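# Reseat stirrer, close cap, and drop cell into stand

## Task

The stirred cell's cap is stuck up because one stirrer arm has slid beneath the internal ridge. Get the stirrer hanging level on that ridge, push the cap fully down, then slide the cell into its stand with the flat edge of the cap facing the back, continuing until the cell drops into place.

## Robot and tools

Robot: two Franka FR3 seven-joint arms, left_arm and right_arm, each carrying a Robotiq 2F-140 gripper with a wrist camera. The fingers can fold at a hinge. Grip with the outer quarter of the pads, near the fingertips. A grip nearer the palm may wrap a narrow part loosely, crush a wide one, or let go later. A fingertip pushed into a surface folds easily unless the gripper is fully closed, which can spoil the next grip.

Frames: the scene frame has its origin at table height, midway between the nominal arm bases. +z is up, +x points out over the table, and left_arm sits on the +y side. Image left and right do not follow the arm names. Calibrated bases: left_arm (+0.024, +0.331, 0) m, quat_wxyz (+1.000, 0, 0, -0.021); right_arm (-0.036, -0.345, 0) m, quat_wxyz (+1.000, 0, 0, -0.017). Reported poses are in the scene frame and can be off by a few centimetres. Gripper axes: the fingers point along +z and close along y. end_effector_position is the spot between the closed pads. Fingertips extend about 33 mm past it at gaps up to 40 mm, and about 9 mm when fully open. A camera stand is behind the arms.

Row layout, shared by execute_actions and move: one flat list of 18 numbers covering both arms. Left arm first: dx, dy, dz, rx, ry, rz, gripper position, force_limit, speed. Then the same nine for the right arm. All values are in [-1, 1]. The six pose numbers are offsets, not poses. They are measured along the arm's own Hand target axes, from the Hand target as it stood when the action or move began. Scale: 1.0 = 0.6 m, or 180 degrees for rx, ry, rz, which together form one rotation vector. Sending the same offset again moves further. All six zero re-commands the current Hand target. The three gripper numbers are absolute commands, and 0 is a real value. To leave a gripper alone, resend its last three values. position: +1 is fully open (140 mm), about -0.8 is where the pads touch, and -1 closes until blocked. force_limit: from -1 to +1, about 14 N up to 58 N at slow close. Gripper speed: -1 is about 30 mm/s and +1 about 250 mm/s. Faster closes grip harder. Both force_limit and speed begin at +1.

execute_actions(actions, cameras): actions is a list of actions. Each action is a table of up to 15 rows, one per 1/30 s step. A short table repeats its last row to fill 15 steps. Each row is an offset from the action's start pose. An empty list returns the state plus images. cameras is a list of names, ["all"], or [].

move(target, speed, blend, blocking, cameras): target is one 18-number row or up to 15 rows. Each row is an offset from the Hand targets at the start of the move, not from the previous row. speed is path top speed in m/s, 0.002 to 2, default 0.25, and can be given per target. blend is a corner radius in m, default 0 (stop at each target). Paths run straight and do not avoid anything, and they end after at most 10 s. The result adds a move: line: done, off_target, moving, held or fault, plus limits such as paced or held.

wait(seconds 0-10), stop() (brakes a running move), zoom_image(camera, region [x0,y0,x1,y1] pixels, at most 504x504) on cam_high, cam_low, cam_left_wrist or cam_right_wrist (each 672x504). clear_fault(arm) clears a reported torque or force fault. read_manual gives licence text only. finished_scene(scene) ends the scene for good; call it with 1 here.

Control: every step, the command is clipped to within 70 mm and 16 degrees of the measured pose. Hand target in the result is the clipped command, and the next offsets count from it. Grippers often stop short of the target. Send the remaining gap as an offset. To relieve a push, command the target back behind the gripper. Large turns can swing the elbow.

Results: end_effector_position in metres and end_effector_quat_wxyz. object_status: 0 moving, 1 blocked while opening, 2 blocked while closing (a grip), 3 at the position or pads met. position_measured is in counts: 3 open, 75 ≈ 100 mm, 139 ≈ 60 mm, 200 ≈ 20 mm, 230 pads together. To grip harder, raise force_limit and nudge position between -1 and -0.98. To soften a grip, reopen and close slowly. Joint torques, External joint torques and Flange force (along gripper axes, noisy) show contact and load. Wrist depth gives a 7x7 grid of distances ahead of each wrist camera, with "-" for no value. MOTOR HOT warns of a coming over-temperature brake lasting 30-60 s.

Avoid: contact torque at the load limits (85 N m on the big joints, 11 on the wrist joints) or 85 N of outside force, which stops the arm until clear_fault. Also avoid joint range ends and overspeed. Do not press or close the grippers against each other; that can fail the scene. Do not drop parts, release moving parts, slam, hit fixed things, or squeeze hard on a part that is still resting on something. Anything left off the table fails the task. Loose objects may get occasional small pushes. The scene keeps running while you think. Move smoothly and finish quickly.

Each tool is called after "Call:" in YAML: its name, and indented under it one key for each argument.

## Session

Call:
execute_actions:
  actions: []

Scene clock: 0.00 s.
left_arm: end_effector_position=(+0.6823, +0.3580, +0.3003) position_measured=3 object_status=3 end_effector_quat_wxyz=(+0.555, -0.362, +0.741, +0.112) | right_arm: end_effector_position=(+0.3510, -0.5437, +0.1536) position_measured=3 object_status=3 end_effector_quat_wxyz=(+0.008, +0.097, +0.914, +0.393)
Joint positions: left_arm=[-0.074 -0.07 -0.098 -2.356 1.741 2.339 -0.907] | right_arm=[-0.757 0.216 -0.075 -2.092 0.579 1.669 0.659]
Joint velocities: within noise
Joint torques (N m): no reading
External joint torques (N m): no reading
Flange force (N): no reading
Wrist depth (mm): cam_left_wrist=[1948 2227 2273 528 480 442 412 / 2059 2372 2661 2949 649 590 530 / 2372 2346 2537 3699 4117 3257 1559 / 2762 134 2598 - 3031 - 1495 / - 2227 2910 - 4041 3209 112 / - - - - - 3306 2762 / - - - - 2728 2425 2598] | cam_right_wrist=[195 218 258 320 411 587 978 / 199 223 270 333 437 637 1190 / 204 233 278 348 464 671 1249 / 207 147 292 364 485 650 135 / - 127 300 381 527 737 121 / - 256 310 399 564 925 110 / - 262 324 425 608 2920 2998]
Hand target: left_arm +0.6823, +0.3580, +0.3003; +0.555, -0.362, +0.741, +0.112 | right_arm +0.3510, -0.5437, +0.1536; +0.008, +0.097, +0.914, +0.393
Tool commands: left_gripper/position=+1.0 left_gripper/force_limit=+1.0 left_gripper/speed=+1.0 right_gripper/position=+1.0 right_gripper/force_limit=+1.0 right_gripper/speed=+1.0

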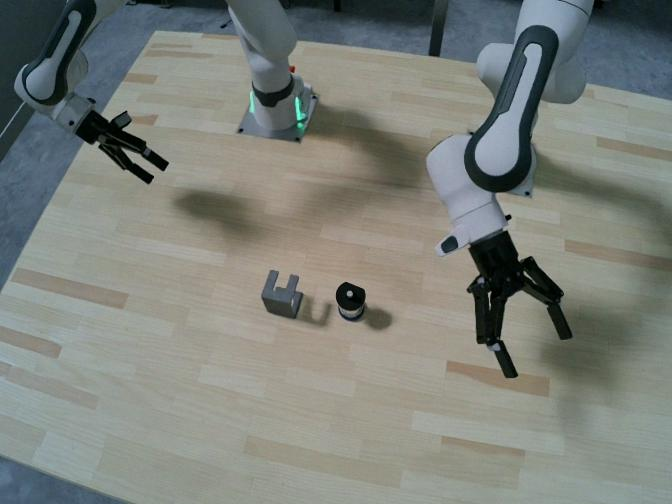

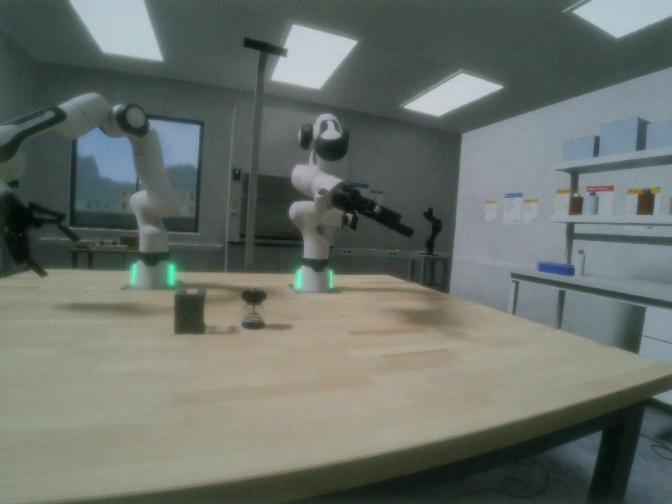

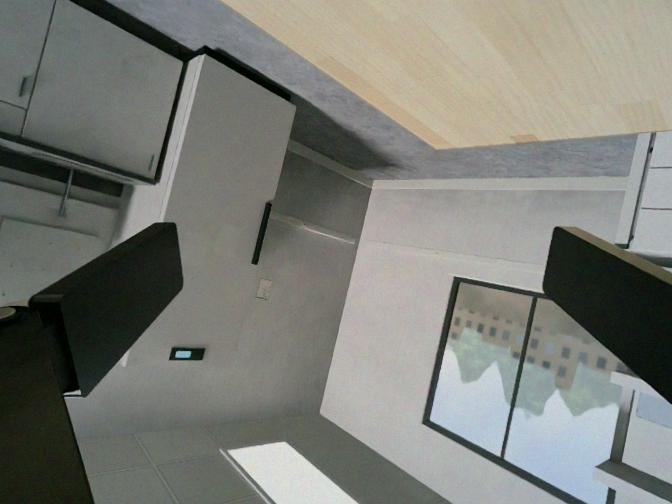

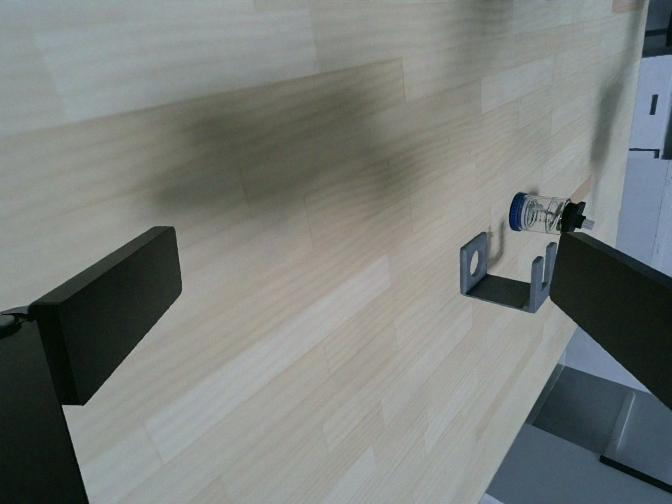

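Call:
move:
  target: [0.194,0.08,-0.307,-0.108,0.4726,-0.574,0.5,-1,-1,-0.0567,0.533,0.198,0.2028,0.2112,-0.5325,0.0,-1,-1]
  speed: 0.3
  cameras: ["cam_high"]

Scene clock: 6.50 s.
left_arm: end_effector_position=(+0.5001, +0.2410, +0.2494) position_measured=66 object_status=3 end_effector_quat_wxyz=(+0.190, +0.802, -0.331, +0.460) | right_arm: end_effector_position=(+0.4481, -0.2487, +0.2981) position_measured=129 object_status=3 end_effector_quat_wxyz=(+0.002, +0.705, -0.710, -0.003)
Joint positions: left_arm=[-0.832 -1.016 1.202 -2.998 0.102 3.08 -0.517] | right_arm=[-0.234 -0.223 0.424 -2.09 0.099 1.878 0.124]
Joint velocities: left_arm=[within noise] | right_arm=[0 0 0.001 0 -0.001 0.001 -0.006]
Joint torques (N m): left_arm=[-0.08 6.86 -17.12 12.48 2.83 2.74 0.33] | right_arm=[-0.16 -21.58 -3.36 25.17 0.47 2.57 -0.11]
External joint torques (N m): left_arm=[-0.08 0.09 -1.28 -0.85 0.58 0.29 0.31] | right_arm=[-0.15 0.21 -0.29 0.4 -0.24 0.02 -0.11]
Flange force (N): left_arm=[1.4 4.8 -2.5] | right_arm=[0.3 -2.0 -0.8]
Wrist depth (mm): cam_left_wrist=[2227 2537 3073 799 846 843 843 / 2273 663 659 667 667 684 667 / 540 543 544 546 564 565 547 / 461 478 448 460 467 141 463 / - 98 400 401 401 122 81 / - - 356 357 358 357 - / - - 320 318 319 320 -] | cam_right_wrist=[375 377 377 381 384 383 386 / 397 396 402 404 403 406 408 / 422 423 424 427 430 432 436 / 448 447 136 455 445 454 465 / - - 114 488 490 107 95 / - - - 523 527 - - / - - 562 568 575 - -]
Hand target: left_arm +0.4999, +0.2398, +0.2500; +0.189, +0.800, -0.334, +0.462 | right_arm +0.4496, -0.2496, +0.2996; +0.000, +0.707, -0.707, +0.000
Off the commanded pose: left_arm 0.001 m, 0 deg | right_arm 0.002 m, 1 deg.
move: done
Images, in order (width x height): cam_high 672x504.

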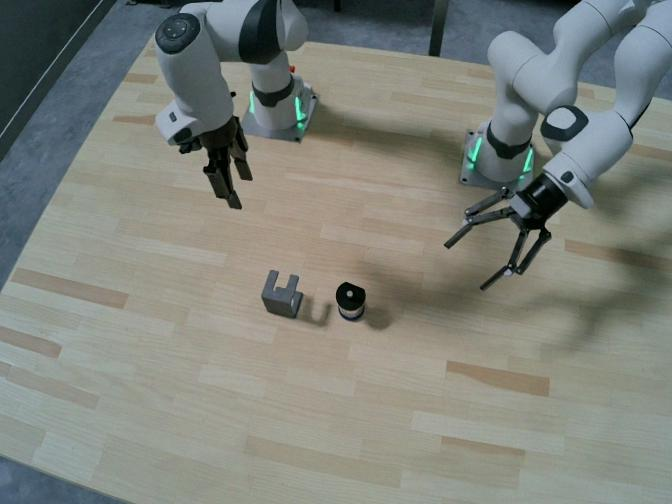

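Call:
move:
  target: [0,0,0,0,0,0,0.5,-1,-1,-0.3167,-0.25,0.1,0,0,-0.5,0.0,-1,-1]
  speed: 0.3
  cameras: ["all"]

Scene clock: 10.70 s.
left_arm: end_effector_position=(+0.5002, +0.2410, +0.2494) position_measured=66 object_status=3 end_effector_quat_wxyz=(+0.190, +0.802, -0.331, +0.460) | right_arm: end_effector_position=(+0.5992, -0.0581, +0.2400) position_measured=129 object_status=3 end_effector_quat_wxyz=(-0.001, +1.000, -0.003, +0.000)
Joint positions: left_arm=[-0.832 -1.016 1.202 -2.999 0.102 3.08 -0.516] | right_arm=[-0.035 0.558 0.674 -1.351 -0.344 1.794 -0.96]
Joint velocities: left_arm=[within noise] | right_arm=[-0.001 0.001 -0.001 0.001 0.001 -0.001 -0.005]
Joint torques (N m): left_arm=[-0.1 6.87 -17.19 12.47 2.72 2.71 0.37] | right_arm=[-0.67 -42.22 10.24 24.35 0.58 2.12 -0.08]
External joint torques (N m): left_arm=[-0.14 0.12 -1.42 -0.81 0.49 0.28 0.35] | right_arm=[-0.64 1.39 -0.05 0.93 -0.22 -0.53 -0.08]
Flange force (N): left_arm=[1.9 4.8 -2.5] | right_arm=[10.5 -4.0 -2.7]
Wrist depth (mm): cam_left_wrist=[2161 2537 2871 846 843 364 843 / 2139 693 655 665 661 699 667 / 544 540 541 551 541 557 551 / 461 478 451 462 449 141 466 / - 98 403 403 401 122 81 / - - 356 356 357 357 - / - - 318 321 320 319 -] | cam_right_wrist=[328 327 327 327 324 324 321 / 349 349 349 344 342 342 341 / 372 371 366 368 357 354 363 / 399 396 152 392 380 378 385 / - - 97 422 420 107 95 / - - 458 454 454 - - / - - 500 497 497 - -]
Hand target: left_arm +0.4999, +0.2398, +0.2500; +0.189, +0.800, -0.334, +0.462 | right_arm +0.5994, -0.0595, +0.2394; +0.000, +1.000, +0.000, +0.000
Off the commanded pose: left_arm 0.001 m, 0 deg | right_arm 0.001 m, 0 deg.
move: done

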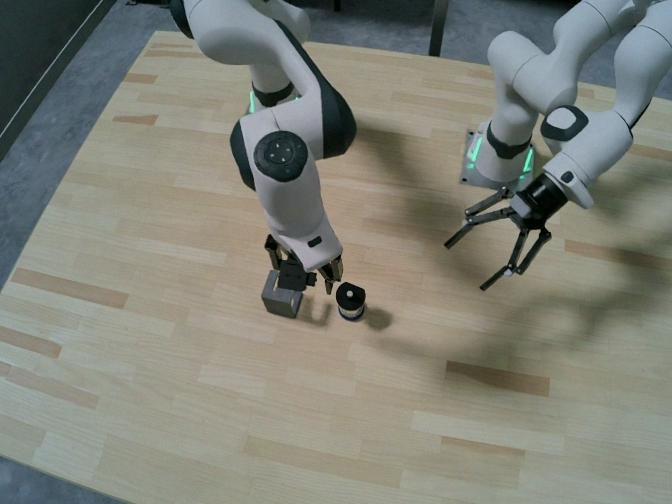

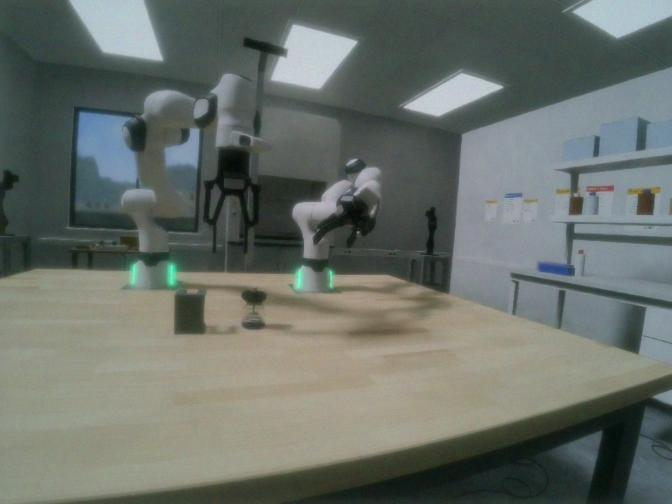

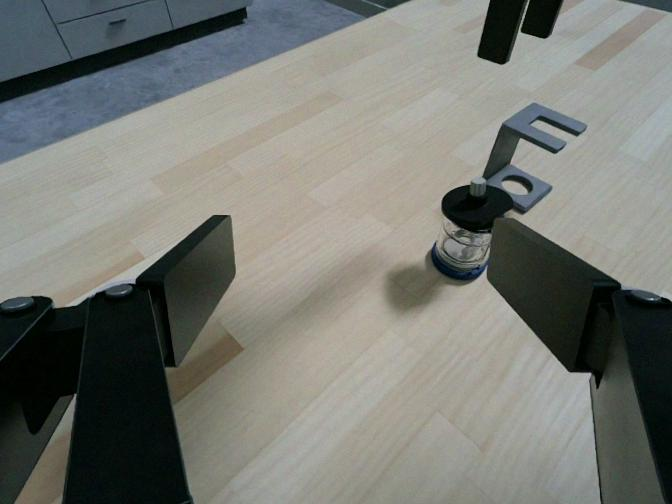

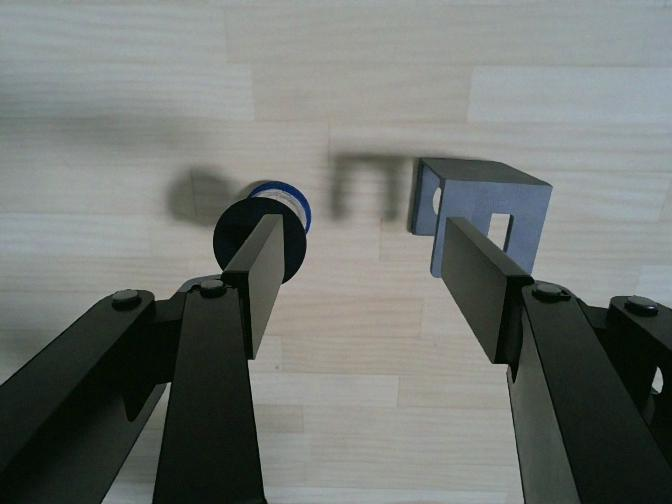

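Call:
move:
  target: [0,0,0,0,0,0,0.5,-1,-1,-0.008,-0.121,0,0,0,0,0.0,-1,-1]
  speed: 0.2
  cameras: ["cam_left_wrist","cam_right_wrist"]

Scene clock: 12.53 s.
left_arm: end_effector_position=(+0.5002, +0.2410, +0.2494) position_measured=66 object_status=3 end_effector_quat_wxyz=(+0.190, +0.802, -0.331, +0.460) | right_arm: end_effector_position=(+0.5952, +0.0137, +0.2404) position_measured=129 object_status=3 end_effector_quat_wxyz=(-0.001, +1.000, +0.004, +0.002)
Joint positions: left_arm=[-0.832 -1.016 1.202 -2.999 0.102 3.08 -0.516] | right_arm=[0.149 0.673 0.629 -1.155 -0.381 1.72 -0.889]
Joint velocities: left_arm=[within noise] | right_arm=[0 -0.001 -0.001 0.001 0 -0.003 0.004]
Joint torques (N m): left_arm=[-0.05 6.85 -17.21 12.5 2.72 2.72 0.38] | right_arm=[-0.03 -46.48 9.7 24.05 0.98 2.17 0.34]
External joint torques (N m): left_arm=[0 0.07 -1.37 -0.73 0.48 0.29 0.36] | right_arm=[0.2 1.45 -0.69 1.02 0.2 -0.48 0.34]
Flange force (N): left_arm=[1.7 4.8 -3.1] | right_arm=[14.5 -8.8 -3.9]
Wrist depth (mm): cam_left_wrist=[2139 2508 2762 794 755 760 839 / 2204 657 659 663 638 695 669 / 543 541 543 546 568 551 544 / 464 475 452 463 463 141 468 / - 98 403 402 400 122 81 / - - 357 357 359 357 - / - - 317 320 320 319 -] | cam_right_wrist=[327 328 326 324 324 322 323 / 348 348 348 345 342 343 340 / 370 370 368 361 365 357 354 / 397 395 164 392 295 372 382 / - - 97 422 420 107 95 / - - 456 455 452 - - / - - 496 493 492 - -]
Hand target: left_arm +0.4999, +0.2398, +0.2500; +0.189, +0.800, -0.334, +0.462 | right_arm +0.5945, +0.0131, +0.2393; +0.000, +1.000, +0.000, +0.000
Off the commanded pose: left_arm 0.001 m, 0 deg | right_arm 0.001 m, 1 deg.
move: done
Images, in order (width x height): cam_left_wrist 672x504, cam_right_wrist 672x504.

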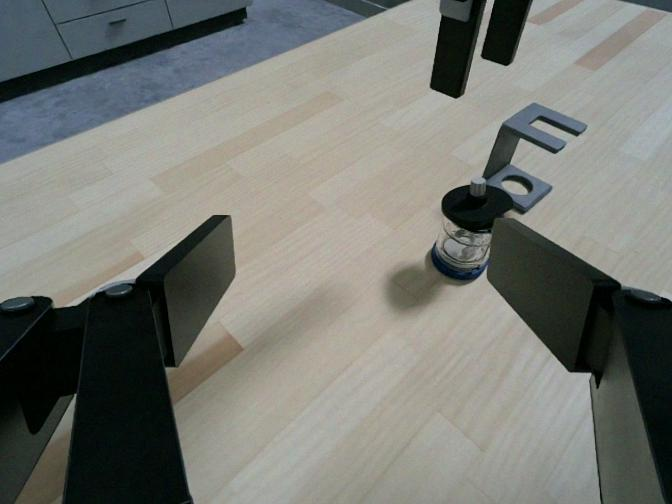

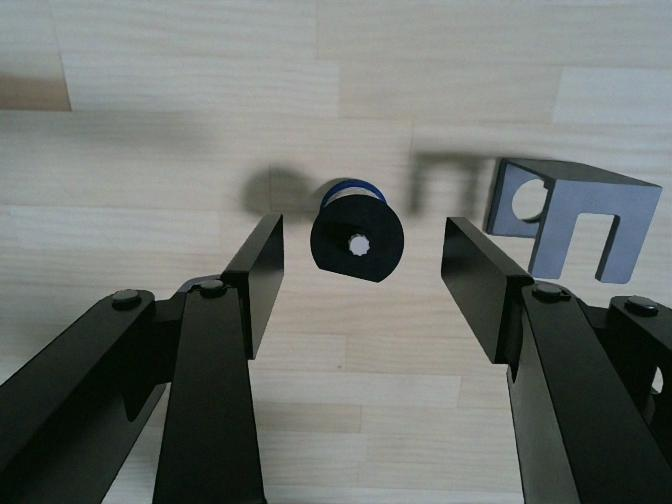

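Call:
move:
  target: [-0.197,0.217,0.255,0,0,0,0.5,-1,-1,0.05,0,-0.133,0,0,0,0.0,-1,-1]
  speed: 0.15
  cameras: ["all"]

Scene clock: 16.23 s.
left_arm: end_effector_position=(+0.4588, +0.0972, +0.0691) position_measured=66 object_status=3 end_effector_quat_wxyz=(+0.191, +0.801, -0.332, +0.459) | right_arm: end_effector_position=(+0.6252, +0.0122, +0.3192) position_measured=129 object_status=3 end_effector_quat_wxyz=(-0.007, +1.000, -0.003, +0.016)
Joint positions: left_arm=[-2.091 -1.047 2.158 -2.975 0.221 4.118 -0.417] | right_arm=[0.365 0.895 0.533 -0.504 -0.425 1.381 -0.98]
Joint velocities: left_arm=[0.001 0 0 0.001 0.001 0.004 0.001] | right_arm=[within noise]
Joint torques (N m): left_arm=[-0.04 19.83 -16.13 -2.63 3.3 2.47 0.4] | right_arm=[-0.06 -52.27 5.52 21.37 1.34 2.21 -0.16]
External joint torques (N m): left_arm=[-0.08 0.25 -1.2 -0.06 0.6 0.23 0.37] | right_arm=[-0.09 1.46 -0.88 0.88 0.56 -0.54 -0.16]
Flange force (N): left_arm=[2.6 -0.2 -1.8] | right_arm=[0.0 0.0 0.0]
Wrist depth (mm): cam_left_wrist=[413 412 413 - 353 415 413 / 328 329 329 332 328 330 326 / 270 271 271 252 272 272 271 / 230 238 224 231 231 141 231 / - 98 201 201 201 141 81 / - - 178 179 178 178 - / - - 160 160 160 160 -] | cam_right_wrist=[405 404 402 399 396 394 393 / 428 428 426 418 420 414 413 / 455 453 452 447 444 432 437 / 485 481 135 470 168 367 467 / - - 114 504 504 107 95 / - - 529 541 534 - - / - - 590 580 580 - -]
Hand target: left_arm +0.4598, +0.0972, +0.0700; +0.189, +0.800, -0.334, +0.462 | right_arm +0.6246, +0.0132, +0.3191; +0.000, +1.000, +0.000, +0.000
Off the commanded pose: left_arm 0.001 m, 0 deg | right_arm 0.001 m, 2 deg.
elbow stopped short (right arm): the move would have taken joint 4 (elbow) straighter than the controller allows.
move: done

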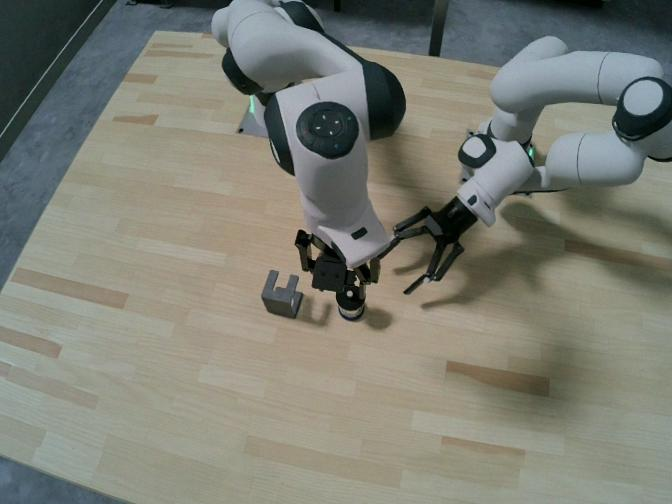

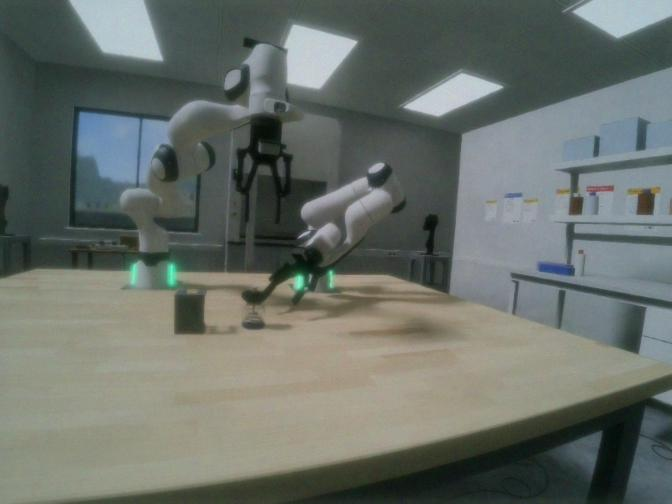

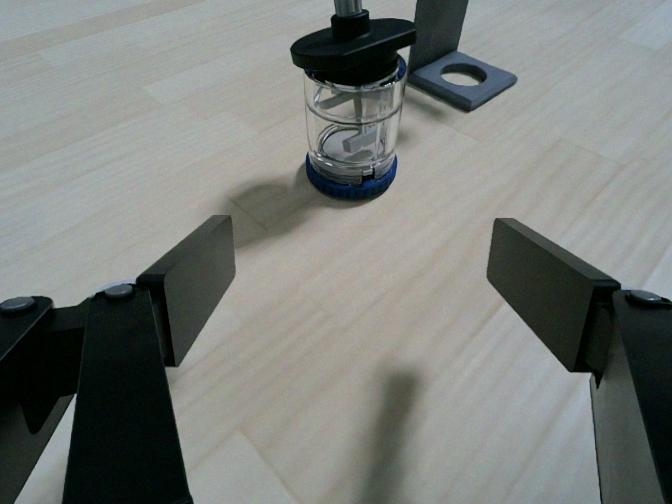

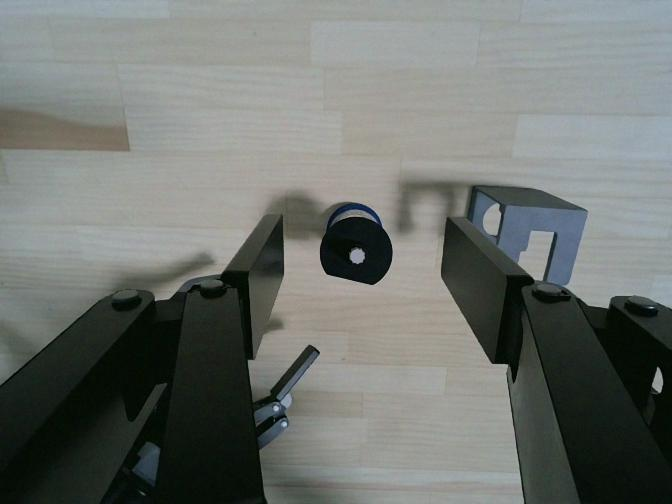

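Call:
move:
  target: [0.0548,0,0.1416,0,0,0,0.5,-1,-1,0,0,0,0,0,0,0.0,-1,-1]
  speed: 0.12
  cameras: ["cam_low","cam_left_wrist","cam_right_wrist"]

Scene clock: 19.97 s.
left_arm: end_effector_position=(+0.5238, +0.0345, +0.0569) position_measured=66 object_status=3 end_effector_quat_wxyz=(+0.186, +0.798, -0.337, +0.464) | right_arm: end_effector_position=(+0.6248, +0.0119, +0.3175) position_measured=129 object_status=3 end_effector_quat_wxyz=(-0.006, +1.000, -0.002, +0.015)
Joint positions: left_arm=[-2.344 -1.12 2.126 -2.723 0.077 4.102 -0.427] | right_arm=[0.371 0.895 0.515 -0.504 -0.41 1.381 -0.984]
Joint velocities: left_arm=[within noise] | right_arm=[0.001 0 -0.002 0.001 0.004 0 -0.001]
Joint torques (N m): left_arm=[0.08 22.84 -20.98 0.42 2.26 2.18 -0.12] | right_arm=[-0.02 -52.28 5.8 21.49 1.36 2.37 -0.11]
External joint torques (N m): left_arm=[0.05 -0.87 -2.12 0.07 -0.44 -0.1 -0.15] | right_arm=[-0.02 1.28 -0.38 0.94 0.57 -0.36 -0.11]
Flange force (N): left_arm=[4.9 0.9 -0.1] | right_arm=[0.0 0.0 0.0]
Wrist depth (mm): cam_left_wrist=[395 392 390 408 381 378 373 / 310 310 320 - - 315 296 / 255 255 253 - 250 247 246 / 216 223 208 191 206 141 211 / - 98 186 185 184 141 81 / - - 165 164 163 163 - / - - 148 148 144 149 -] | cam_right_wrist=[403 402 397 397 397 394 392 / 427 423 420 420 420 413 410 / 453 450 445 443 443 430 437 / 484 475 152 459 168 368 463 / - - 114 495 502 107 95 / - - 391 541 538 - - / - - 586 581 575 - -]
Hand target: left_arm +0.5233, +0.0335, +0.0557; +0.189, +0.800, -0.334, +0.462 | right_arm +0.6246, +0.0132, +0.3191; +0.000, +1.000, +0.000, +0.000
Off the commanded pose: left_arm 0.002 m, 0 deg | right_arm 0.002 m, 2 deg.
elbow stopped short (right arm): the move would have taken joint 4 (elbow) straighter than the controller allows.
move: done
Images, in order (width x height): cam_low 672x504, cam_left_wrist 672x504, cam_right_wrist 672x504.

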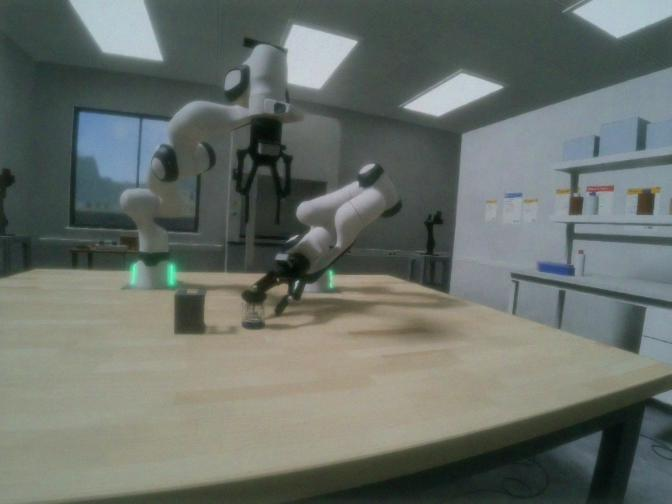

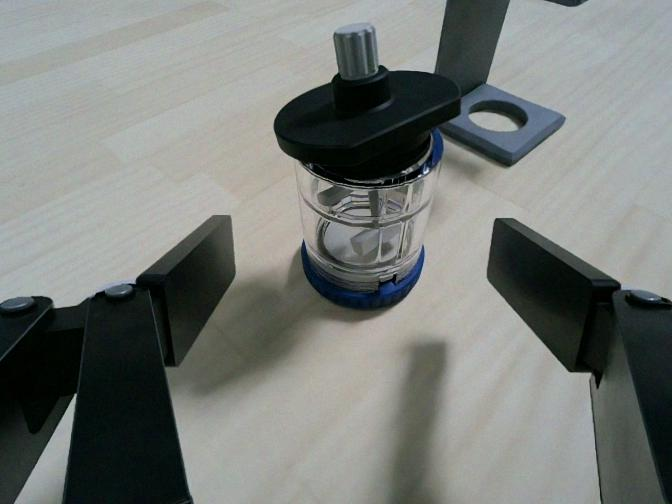

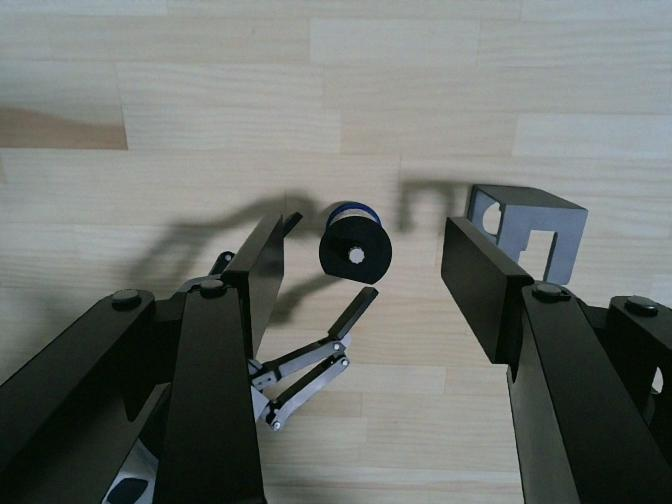

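Call:
move:
  target: [0.0183,0,0.0318,0,0,0,0.5,-1,-1,0,0,0,0,0,0,0.0,-1,-1]
  speed: 0.06
  cameras: ["cam_left_wrist","cam_right_wrist"]

Scene clock: 21.23 s.
left_arm: end_effector_position=(+0.5395, +0.0191, +0.0568) position_measured=66 object_status=3 end_effector_quat_wxyz=(+0.186, +0.798, -0.337, +0.464) | right_arm: end_effector_position=(+0.6246, +0.0118, +0.3165) position_measured=129 object_status=3 end_effector_quat_wxyz=(-0.006, +1.000, -0.002, +0.014)
Joint positions: left_arm=[-2.393 -1.128 2.114 -2.662 0.041 4.084 -0.428] | right_arm=[0.373 0.895 0.504 -0.504 -0.402 1.381 -0.986]
Joint torques (N m): left_arm=[-0.04 24.13 -21.91 1.38 2.23 2.18 -0.13] | right_arm=[0.04 -52.75 5.23 21.55 1.4 2.48 -0.07]
External joint torques (N m): left_arm=[-0.1 -0.65 -2.12 0.1 -0.5 -0.11 -0.16] | right_arm=[0.28 0.65 -0.75 0.95 0.64 -0.24 -0.07]
Flange force (N): left_arm=[5.1 1.1 -0.1] | right_arm=[0.0 0.0 0.0]
Wrist depth (mm): cam_left_wrist=[397 395 391 405 364 343 367 / 312 310 308 116 312 297 295 / 255 254 253 - 240 239 246 / 217 222 207 184 212 141 209 / - 98 186 176 180 141 81 / - - 164 164 163 162 - / - - 148 147 144 146 -] | cam_right_wrist=[404 401 399 395 395 392 392 / 427 424 421 420 416 415 411 / 454 449 446 443 439 432 436 / 479 477 152 467 169 357 461 / - - 114 490 503 107 95 / - - 378 541 532 - - / - - 581 578 578 - -]
Hand target: left_arm +0.5389, +0.0179, +0.0556; +0.189, +0.800, -0.334, +0.462 | right_arm +0.6246, +0.0132, +0.3191; +0.000, +1.000, +0.000, +0.000
Off the commanded pose: left_arm 0.002 m, 0 deg | right_arm 0.003 m, 2 deg.
elbow stopped short (right arm): the move would have taken joint 4 (elbow) straighter than the controller allows.
move: done
Images, in order (width x height): cam_left_wrist 672x504, cam_right_wrist 672x504.

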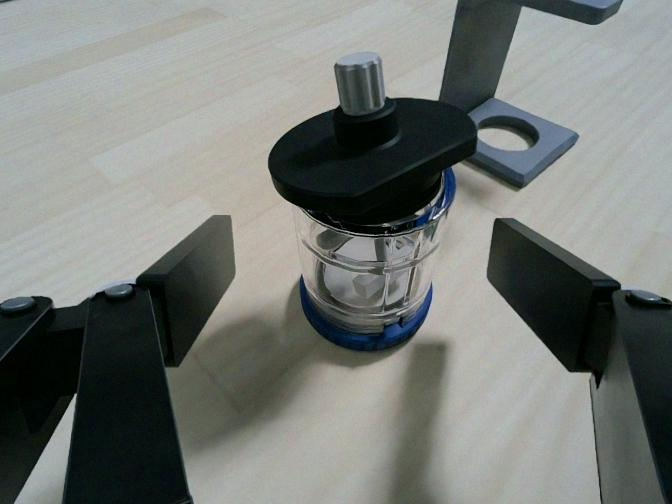

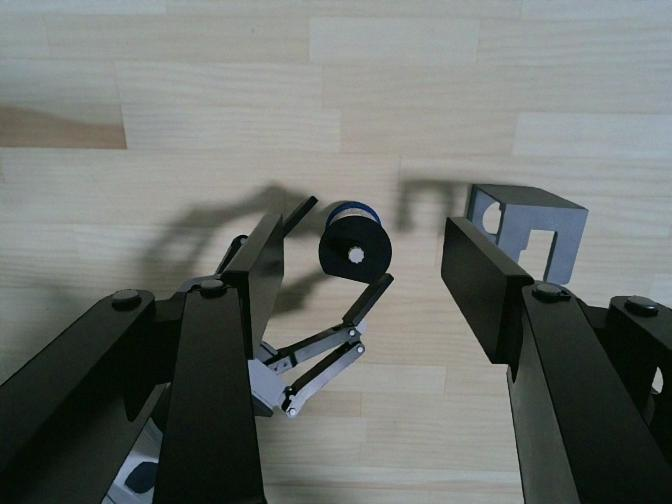

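Call:
move:
  target: [0.0115,0,0.02,0,0,0,0.5,-1,-1,0,0,0,0,0,0,0.0,-1,-1]
  speed: 0.06
  cameras: ["cam_left_wrist","cam_right_wrist"]

Scene clock: 22.30 s.
left_arm: end_effector_position=(+0.5493, +0.0093, +0.0568) position_measured=66 object_status=3 end_effector_quat_wxyz=(+0.186, +0.798, -0.336, +0.464) | right_arm: end_effector_position=(+0.6244, +0.0117, +0.3162) position_measured=129 object_status=3 end_effector_quat_wxyz=(-0.006, +1.000, -0.002, +0.014)
Joint positions: left_arm=[-2.423 -1.133 2.108 -2.623 0.019 4.071 -0.428] | right_arm=[0.376 0.894 0.495 -0.504 -0.395 1.381 -0.987]
Joint velocities: left_arm=[within noise] | right_arm=[0.001 0.001 -0.002 0 0.004 0 0.001]
Joint torques (N m): left_arm=[-0.08 24.78 -22.46 1.82 2.23 2.09 -0.09] | right_arm=[0.2 -52.82 5.6 21.68 1.35 2.48 -0.11]
External joint torques (N m): left_arm=[-0.08 -0.61 -2.19 0.14 -0.5 -0.19 -0.11] | right_arm=[0.3 0.89 -0.36 0.91 0.57 -0.25 -0.11]
Flange force (N): left_arm=[5.1 0.8 -0.2] | right_arm=[0.0 0.0 0.0]
Wrist depth (mm): cam_left_wrist=[397 394 391 388 364 253 354 / 311 306 308 - 306 307 295 / 255 253 262 111 - 236 243 / 216 222 202 - 205 141 210 / - 98 185 - 179 140 81 / - - 164 163 163 162 - / - - 147 147 143 146 -] | cam_right_wrist=[402 399 399 394 394 392 392 / 423 424 421 420 415 413 411 / 452 447 445 441 443 429 435 / 483 475 - 473 168 356 463 / - - 97 491 499 107 95 / - - 369 538 537 - - / - - 586 580 574 - -]
Hand target: left_arm +0.5486, +0.0081, +0.0556; +0.189, +0.800, -0.334, +0.462 | right_arm +0.6246, +0.0132, +0.3191; +0.000, +1.000, +0.000, +0.000
Off the commanded pose: left_arm 0.002 m, 0 deg | right_arm 0.003 m, 2 deg.
elbow stopped short (right arm): the move would have taken joint 4 (elbow) straighter than the controller allows.
move: done
Images, in order (width x height): cam_left_wrist 672x504, cam_right_wrist 672x504.

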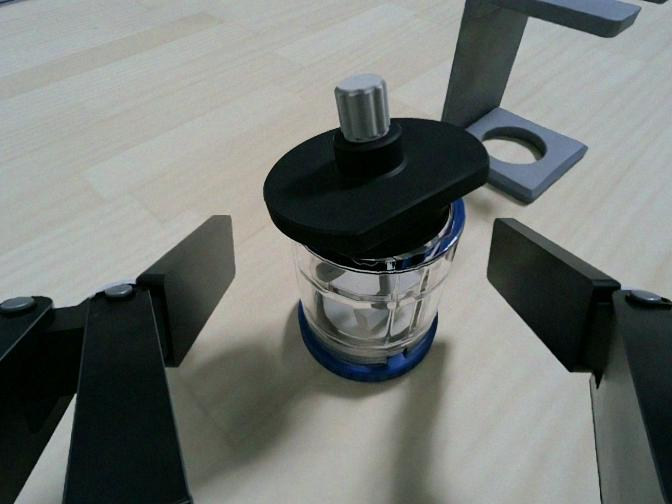

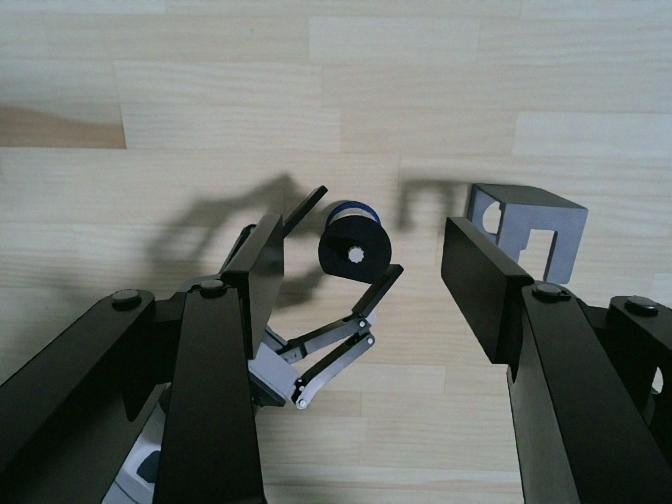

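Call:
move:
  target: [0.0042,0.0035,0.0072,0,0,0,0.5,-1,-1,0,0,0,0,0,0,0.0,-1,-1]
  speed: 0.06

Call:
execute_actions:
  actions:
    - [[0,0,0,0,0,0,-1,-1,-1,0,0,0,0,0,0,0,-1,-1]]

Call:
wait:
  seconds: 1.7
  cameras: ["cam_left_wrist","cam_right_wrist"]

Scene clock: 23.30 s.
left_arm: end_effector_position=(+0.5511, +0.0040, +0.0566) position_measured=66 object_status=3 end_effector_quat_wxyz=(+0.187, +0.798, -0.336, +0.464) | right_arm: end_effector_position=(+0.6243, +0.0116, +0.3162) position_measured=129 object_status=3 end_effector_quat_wxyz=(-0.006, +1.000, -0.002, +0.013)
Joint positions: left_arm=[-2.439 -1.136 2.106 -2.61 0.009 4.071 -0.428] | right_arm=[0.378 0.893 0.487 -0.504 -0.388 1.381 -0.988]
Joint velocities: left_arm=[within noise] | right_arm=[0.002 0.001 -0.004 0 0.005 0.001 -0.001]
Joint torques (N m): left_arm=[-0.05 25.07 -22.64 2.02 2.25 2.26 -0.07] | right_arm=[-0.02 -52.91 5.42 21.79 1.35 2.48 -0.02]
External joint torques (N m): left_arm=[0.02 -0.61 -2.09 0.18 -0.5 -0.01 -0.1] | right_arm=[-0.18 0.68 -0.54 1.07 0.54 -0.24 -0.02]
Flange force (N): left_arm=[4.6 1.0 -0.3] | right_arm=[0.0 0.0 0.0]
Wrist depth (mm): cam_left_wrist=[394 395 390 387 383 340 353 / 309 308 306 - 291 295 294 / 255 252 260 - - 243 243 / 215 221 153 - 211 141 209 / - 98 185 - 183 141 81 / - - 164 160 162 161 - / - - 147 146 144 146 -] | cam_right_wrist=[402 399 399 397 395 390 389 / 424 423 422 417 417 413 411 / 450 449 448 441 440 432 432 / 481 474 152 480 168 361 461 / - - 114 486 501 107 95 / - - 370 539 535 - - / - - 586 581 580 - -]
Hand target: left_arm +0.5507, +0.0030, +0.0555; +0.189, +0.800, -0.334, +0.462 | right_arm +0.6246, +0.0132, +0.3191; +0.000, +1.000, +0.000, +0.000
Off the commanded pose: left_arm 0.002 m, 0 deg | right_arm 0.003 m, 2 deg.
elbow stopped short (right arm): the move would have taken joint 4 (elbow) straighter than the controller allows.
move: done

Scene clock: 25.17 s.
left_arm: end_effector_position=(+0.5510, +0.0038, +0.0566) position_measured=145 object_status=2 end_effector_quat_wxyz=(+0.187, +0.798, -0.336, +0.463) | right_arm: end_effector_position=(+0.6241, +0.0115, +0.3161) position_measured=129 object_status=3 end_effector_quat_wxyz=(-0.006, +1.000, -0.002, +0.013)
Joint positions: left_arm=[-2.44 -1.137 2.105 -2.609 0.008 4.07 -0.428] | right_arm=[0.38 0.893 0.482 -0.504 -0.383 1.381 -0.99]
Joint torques (N m): left_arm=[0.1 25.16 -22.49 1.95 2.33 2.28 -0.08] | right_arm=[0.08 -52.89 5.28 21.83 1.37 2.46 -0.14]
External joint torques (N m): left_arm=[0.11 -0.52 -1.99 0.08 -0.43 0 -0.11] | right_arm=[0.16 0.57 -0.52 1.09 0.59 -0.25 -0.14]
Flange force (N): left_arm=[4.3 0.7 -0.9] | right_arm=[0.0 0.0 0.0]
Wrist depth (mm): cam_left_wrist=[392 392 388 385 382 339 353 / 309 307 306 - 314 297 294 / 254 253 261 - - 237 244 / 216 215 136 96 141 210 208 / - - 113 - 140 - 81 / - - - 160 163 - - / - - - 147 146 - -] | cam_right_wrist=[403 400 398 398 395 393 388 / 426 424 419 420 419 413 410 / 456 448 445 443 438 429 435 / 480 479 152 453 168 356 465 / - - 114 490 497 107 95 / - - 369 538 537 - - / - - 583 583 580 - -]
Hand target: left_arm +0.5507, +0.0030, +0.0555; +0.189, +0.800, -0.334, +0.462 | right_arm +0.6246, +0.0132, +0.3191; +0.000, +1.000, +0.000, +0.000
Off the commanded pose: left_arm 0.001 m, 0 deg | right_arm 0.003 m, 2 deg.
elbow stopped short (right arm): the move would have taken joint 4 (elbow) straighter than the controller allows.
Step readings (end_effector_position of left_arm | right_arm):
0: (+0.5511, +0.0040, +0.0566) | (+0.6243, +0.0116, +0.3162)
1: (+0.5511, +0.0040, +0.0566) | (+0.6243, +0.0116, +0.3162)
2: (+0.5511, +0.0041, +0.0565) | (+0.6243, +0.0115, +0.3162)
4: (+0.5511, +0.0041, +0.0565) | (+0.6243, +0.0115, +0.3162)
8: (+0.5511, +0.0040, +0.0565) | (+0.6242, +0.0115, +0.3162)
15: (+0.5511, +0.0040, +0.0565) | (+0.6242, +0.0115, +0.3161)

Scene clock: 26.87 s.
left_arm: end_effector_position=(+0.5510, +0.0038, +0.0566) position_measured=145 object_status=2 end_effector_quat_wxyz=(+0.187, +0.798, -0.336, +0.463) | right_arm: end_effector_position=(+0.6241, +0.0115, +0.3161) position_measured=129 object_status=3 end_effector_quat_wxyz=(-0.006, +1.000, -0.002, +0.013)
Joint positions: left_arm=[-2.44 -1.137 2.105 -2.609 0.008 4.07 -0.428] | right_arm=[0.38 0.893 0.482 -0.504 -0.383 1.381 -0.99]
Joint torques (N m): left_arm=[0.11 25.16 -22.49 1.96 2.32 2.29 -0.03] | right_arm=[-0.1 -52.94 5.21 21.76 1.39 2.46 -0.07]
External joint torques (N m): left_arm=[0.08 -0.51 -1.98 0.08 -0.43 0 -0.06] | right_arm=[-0.07 0.59 -0.61 0.99 0.61 -0.26 -0.07]
Flange force (N): left_arm=[4.3 0.8 -0.9] | right_arm=[0.0 0.0 0.0]
Wrist depth (mm): cam_left_wrist=[394 390 389 383 364 334 352 / 309 307 305 - 298 284 294 / 253 252 252 - 109 250 244 / 217 215 136 - 140 210 209 / - - 113 - 159 - - / - - - 160 163 - - / - - - 147 146 - -] | cam_right_wrist=[403 399 397 395 394 391 390 / 425 423 418 419 416 415 410 / 452 449 446 444 439 437 433 / 480 480 153 377 375 120 463 / - - 114 488 501 107 95 / - - 369 546 535 - - / - - 586 574 581 - -]
Hand target: left_arm +0.5507, +0.0030, +0.0555; +0.189, +0.800, -0.334, +0.462 | right_arm +0.6246, +0.0132, +0.3191; +0.000, +1.000, +0.000, +0.000
Tool commands: left_gripper/position=-1.0 left_gripper/force_limit=-1.0 left_gripper/speed=-1.0 right_gripper/position=+0.0 right_gripper/force_limit=-1.0 right_gripper/speed=-1.0
Off the commanded pose: left_arm 0.001 m, 0 deg | right_arm 0.003 m, 2 deg.
wait: 1.70 s; at rest by 0.17 s
Images, in order (width x height): cam_left_wrist 672x504, cam_right_wrist 672x504.

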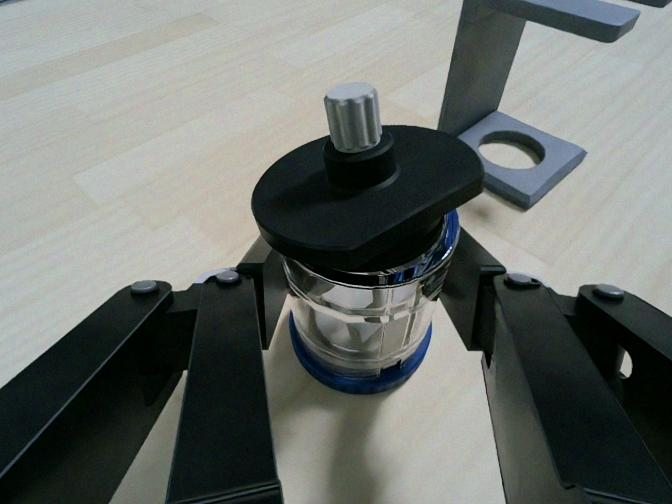

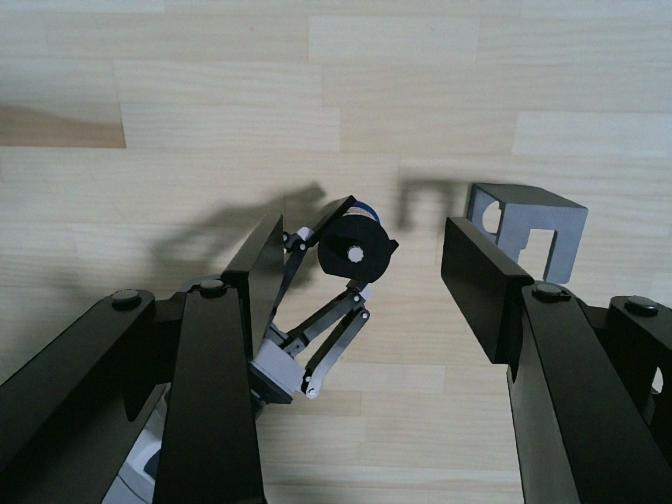

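Call:
move:
  target: [0,0,0,0,0,0,-1,-1,-1,-0.096,0.005,0.215,0,0,0,-0.4,-1,-1]
  speed: 0.15
  cameras: ["cam_left_wrist","cam_right_wrist"]

Scene clock: 29.17 s.
left_arm: end_effector_position=(+0.5510, +0.0038, +0.0566) position_measured=145 object_status=2 end_effector_quat_wxyz=(+0.187, +0.798, -0.336, +0.463) | right_arm: end_effector_position=(+0.5667, +0.0091, +0.1891) position_measured=179 object_status=3 end_effector_quat_wxyz=(+0.003, +1.000, +0.004, -0.001)
Joint positions: left_arm=[-2.44 -1.137 2.105 -2.609 0.008 4.07 -0.428] | right_arm=[0.136 0.572 0.568 -1.426 -0.316 1.903 -0.877]
Joint velocities: left_arm=[within noise] | right_arm=[0 0 0.001 0 -0.001 0.004 0.006]
Joint torques (N m): left_arm=[0.11 25.12 -22.48 1.95 2.31 2.28 -0.05] | right_arm=[-0.85 -44.8 9.23 23.46 1.32 2.68 0.33]
External joint torques (N m): left_arm=[0.18 -0.51 -1.97 0.08 -0.45 0.01 -0.08] | right_arm=[-0.82 0.6 -0.18 -0.24 0.56 0.04 0.33]
Flange force (N): left_arm=[4.3 0.6 -1.1] | right_arm=[-1.0 1.3 0.9]
Wrist depth (mm): cam_left_wrist=[392 389 388 384 381 334 350 / 310 308 304 331 314 296 294 / 253 253 261 - 104 241 244 / 215 215 135 - 140 209 209 / - - 113 - 139 - 81 / - - - 159 162 - - / - - - 146 146 - -] | cam_right_wrist=[280 280 280 279 278 277 278 / 299 298 295 296 295 295 291 / 317 315 312 232 314 310 214 / 340 334 236 235 170 335 334 / 358 84 90 263 118 95 348 / - - - 393 - - 74 / - - - 427 - - -]
Hand target: left_arm +0.5507, +0.0030, +0.0555; +0.189, +0.800, -0.334, +0.462 | right_arm +0.5669, +0.0101, +0.1901; +0.000, +1.000, +0.000, +0.000
Off the commanded pose: left_arm 0.001 m, 0 deg | right_arm 0.001 m, 1 deg.
move: done
Images, in order (width x height): cam_left_wrist 672x504, cam_right_wrist 672x504.

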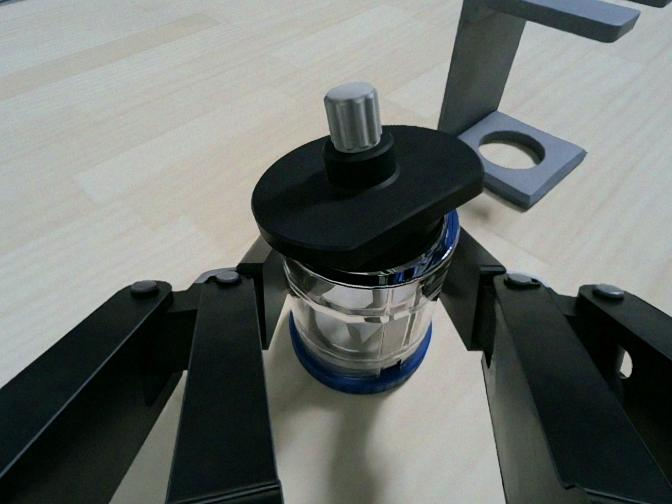

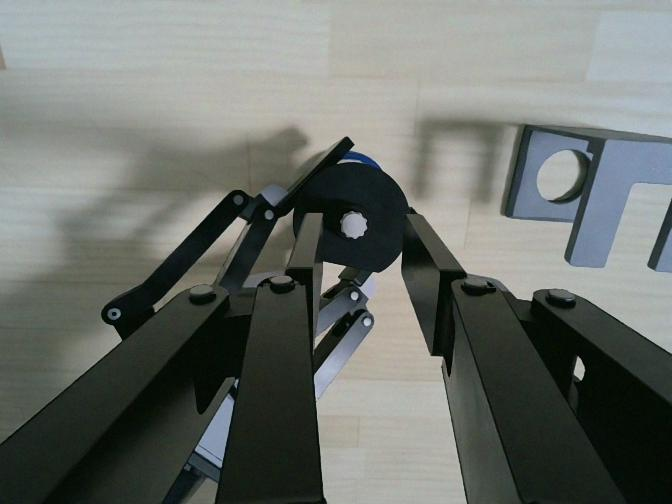

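Call:
move:
  target: [0,0,0,0,0,0,-1,-1,-1,-0.02,-0.0033,0.05,0,0,0,-0.4,-1,-1]
  speed: 0.1
  cameras: ["cam_left_wrist","cam_right_wrist"]

Scene clock: 30.70 s.
left_arm: end_effector_position=(+0.5510, +0.0038, +0.0566) position_measured=145 object_status=2 end_effector_quat_wxyz=(+0.187, +0.798, -0.336, +0.463) | right_arm: end_effector_position=(+0.5537, +0.0125, +0.1594) position_measured=179 object_status=3 end_effector_quat_wxyz=(+0.001, +1.000, +0.004, -0.002)
Joint positions: left_arm=[-2.44 -1.137 2.105 -2.609 0.008 4.07 -0.428] | right_arm=[0.131 0.562 0.566 -1.522 -0.316 1.986 -0.856]
Joint velocities: left_arm=[within noise] | right_arm=[0 0 -0.001 -0.001 0.001 0.003 0.005]
Joint torques (N m): left_arm=[0.1 25.11 -22.55 1.97 2.31 2.29 -0.05] | right_arm=[-0.78 -43.95 8.95 23.14 0.89 2.63 0.35]
External joint torques (N m): left_arm=[0.09 -0.55 -2.03 0.09 -0.44 0 -0.08] | right_arm=[-0.92 0.51 -0.61 -0.23 0.15 0.01 0.35]
Flange force (N): left_arm=[4.4 0.8 -0.8] | right_arm=[-0.3 1.1 0.9]
Wrist depth (mm): cam_left_wrist=[396 390 - - 93 339 351 / 308 305 281 75 301 300 294 / 255 253 260 - - 242 245 / 215 215 116 - 141 210 209 / - - 113 - 139 - - / - - - 160 162 - - / - - - 146 146 - -] | cam_right_wrist=[254 252 252 252 251 251 250 / 269 268 268 267 267 264 262 / 287 287 278 198 280 280 195 / 307 302 205 203 170 302 297 / 322 97 90 228 118 95 315 / - - - 348 - - 74 / - - - 387 - - -]
Hand target: left_arm +0.5507, +0.0030, +0.0555; +0.189, +0.800, -0.334, +0.462 | right_arm +0.5549, +0.0120, +0.1601; +0.000, +1.000, +0.000, +0.000
Off the commanded pose: left_arm 0.001 m, 0 deg | right_arm 0.001 m, 0 deg.
move: done
Images, in order (width x height): cam_left_wrist 672x504, cam_right_wrist 672x504.

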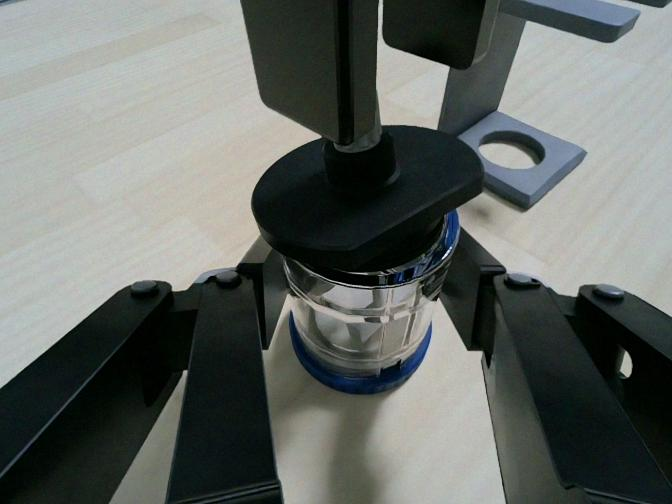

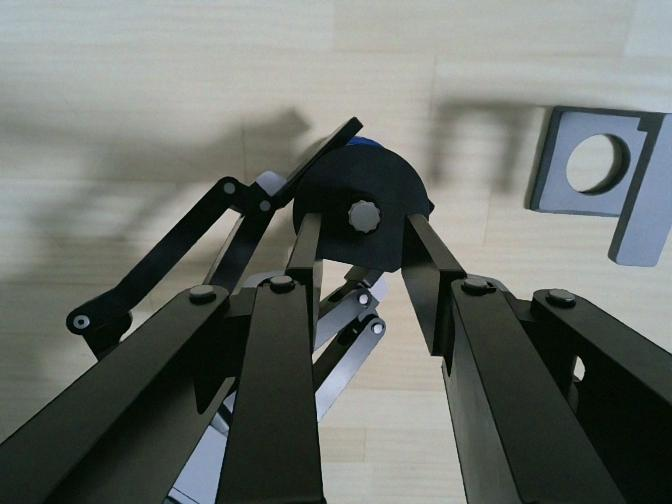

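Call:
move:
  target:
    - [0,0,0,0,0,0,-1,-1,-1,0.019,0,0,0,0,0,-0.4,-1,-1]
    - [0,0,0,0,0,0,-1,-1,-1,0.019,0,0.031,0,0,0,-0.4,-1,-1]
  speed: 0.05
  cameras: ["cam_left_wrist","cam_right_wrist"]

Scene clock: 34.93 s.
left_arm: end_effector_position=(+0.5510, +0.0038, +0.0566) position_measured=145 object_status=2 end_effector_quat_wxyz=(+0.187, +0.798, -0.336, +0.463) | right_arm: end_effector_position=(+0.5655, +0.0121, +0.1425) position_measured=179 object_status=3 end_effector_quat_wxyz=(+0.000, +1.000, +0.001, -0.002)
Joint positions: left_arm=[-2.44 -1.137 2.105 -2.609 0.008 4.07 -0.428] | right_arm=[0.143 0.608 0.548 -1.491 -0.331 2.003 -0.855]
Joint velocities: left_arm=[within noise] | right_arm=[-0.001 0.001 0 0 -0.001 0.004 -0.004]
Joint torques (N m): left_arm=[0.15 25.08 -22.52 1.96 2.31 2.28 -0.08] | right_arm=[0.01 -44.89 9.17 23.43 0.48 2.68 0.15]
External joint torques (N m): left_arm=[0.11 -0.58 -2.06 0.07 -0.44 -0.01 -0.1] | right_arm=[0.17 1.06 -0.53 0.14 -0.24 0.05 0.15]
Flange force (N): left_arm=[4.4 0.8 -0.9] | right_arm=[4.3 -3.0 1.3]
Wrist depth (mm): cam_left_wrist=[393 390 - 109 - 335 353 / 308 307 - 82 264 295 295 / 255 253 244 - - 235 244 / 216 215 135 - 141 210 210 / - - 113 - 156 - 81 / - - - 160 163 - - / - - - 146 146 - -] | cam_right_wrist=[239 238 238 237 235 235 234 / 253 253 252 250 250 249 247 / 270 269 267 206 264 267 262 / 289 284 193 180 170 285 267 / 308 - 90 217 118 95 296 / - - - 216 - - 74 / - - - 361 - - -]
Hand target: left_arm +0.5507, +0.0030, +0.0555; +0.189, +0.800, -0.334, +0.462 | right_arm +0.5663, +0.0120, +0.1415; +0.000, +1.000, +0.000, +0.000
Off the commanded pose: left_arm 0.001 m, 0 deg | right_arm 0.001 m, 0 deg.
move: done
Images, in order (width x height): cam_left_wrist 672x504, cam_right_wrist 672x504.

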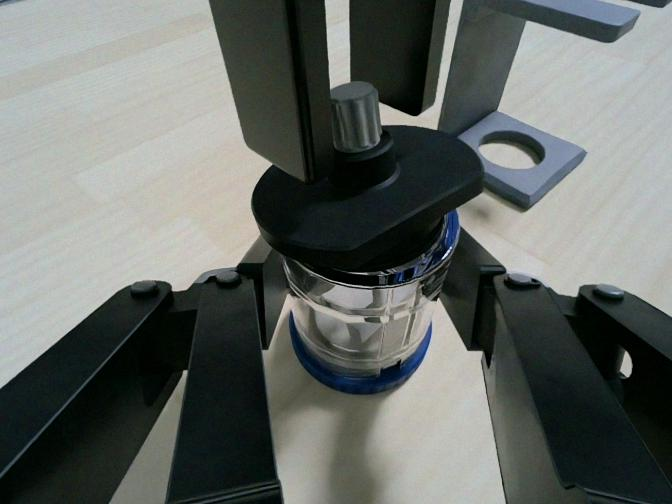

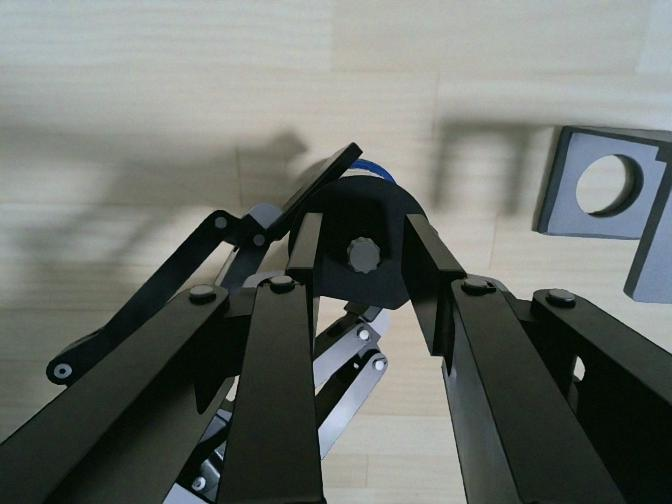

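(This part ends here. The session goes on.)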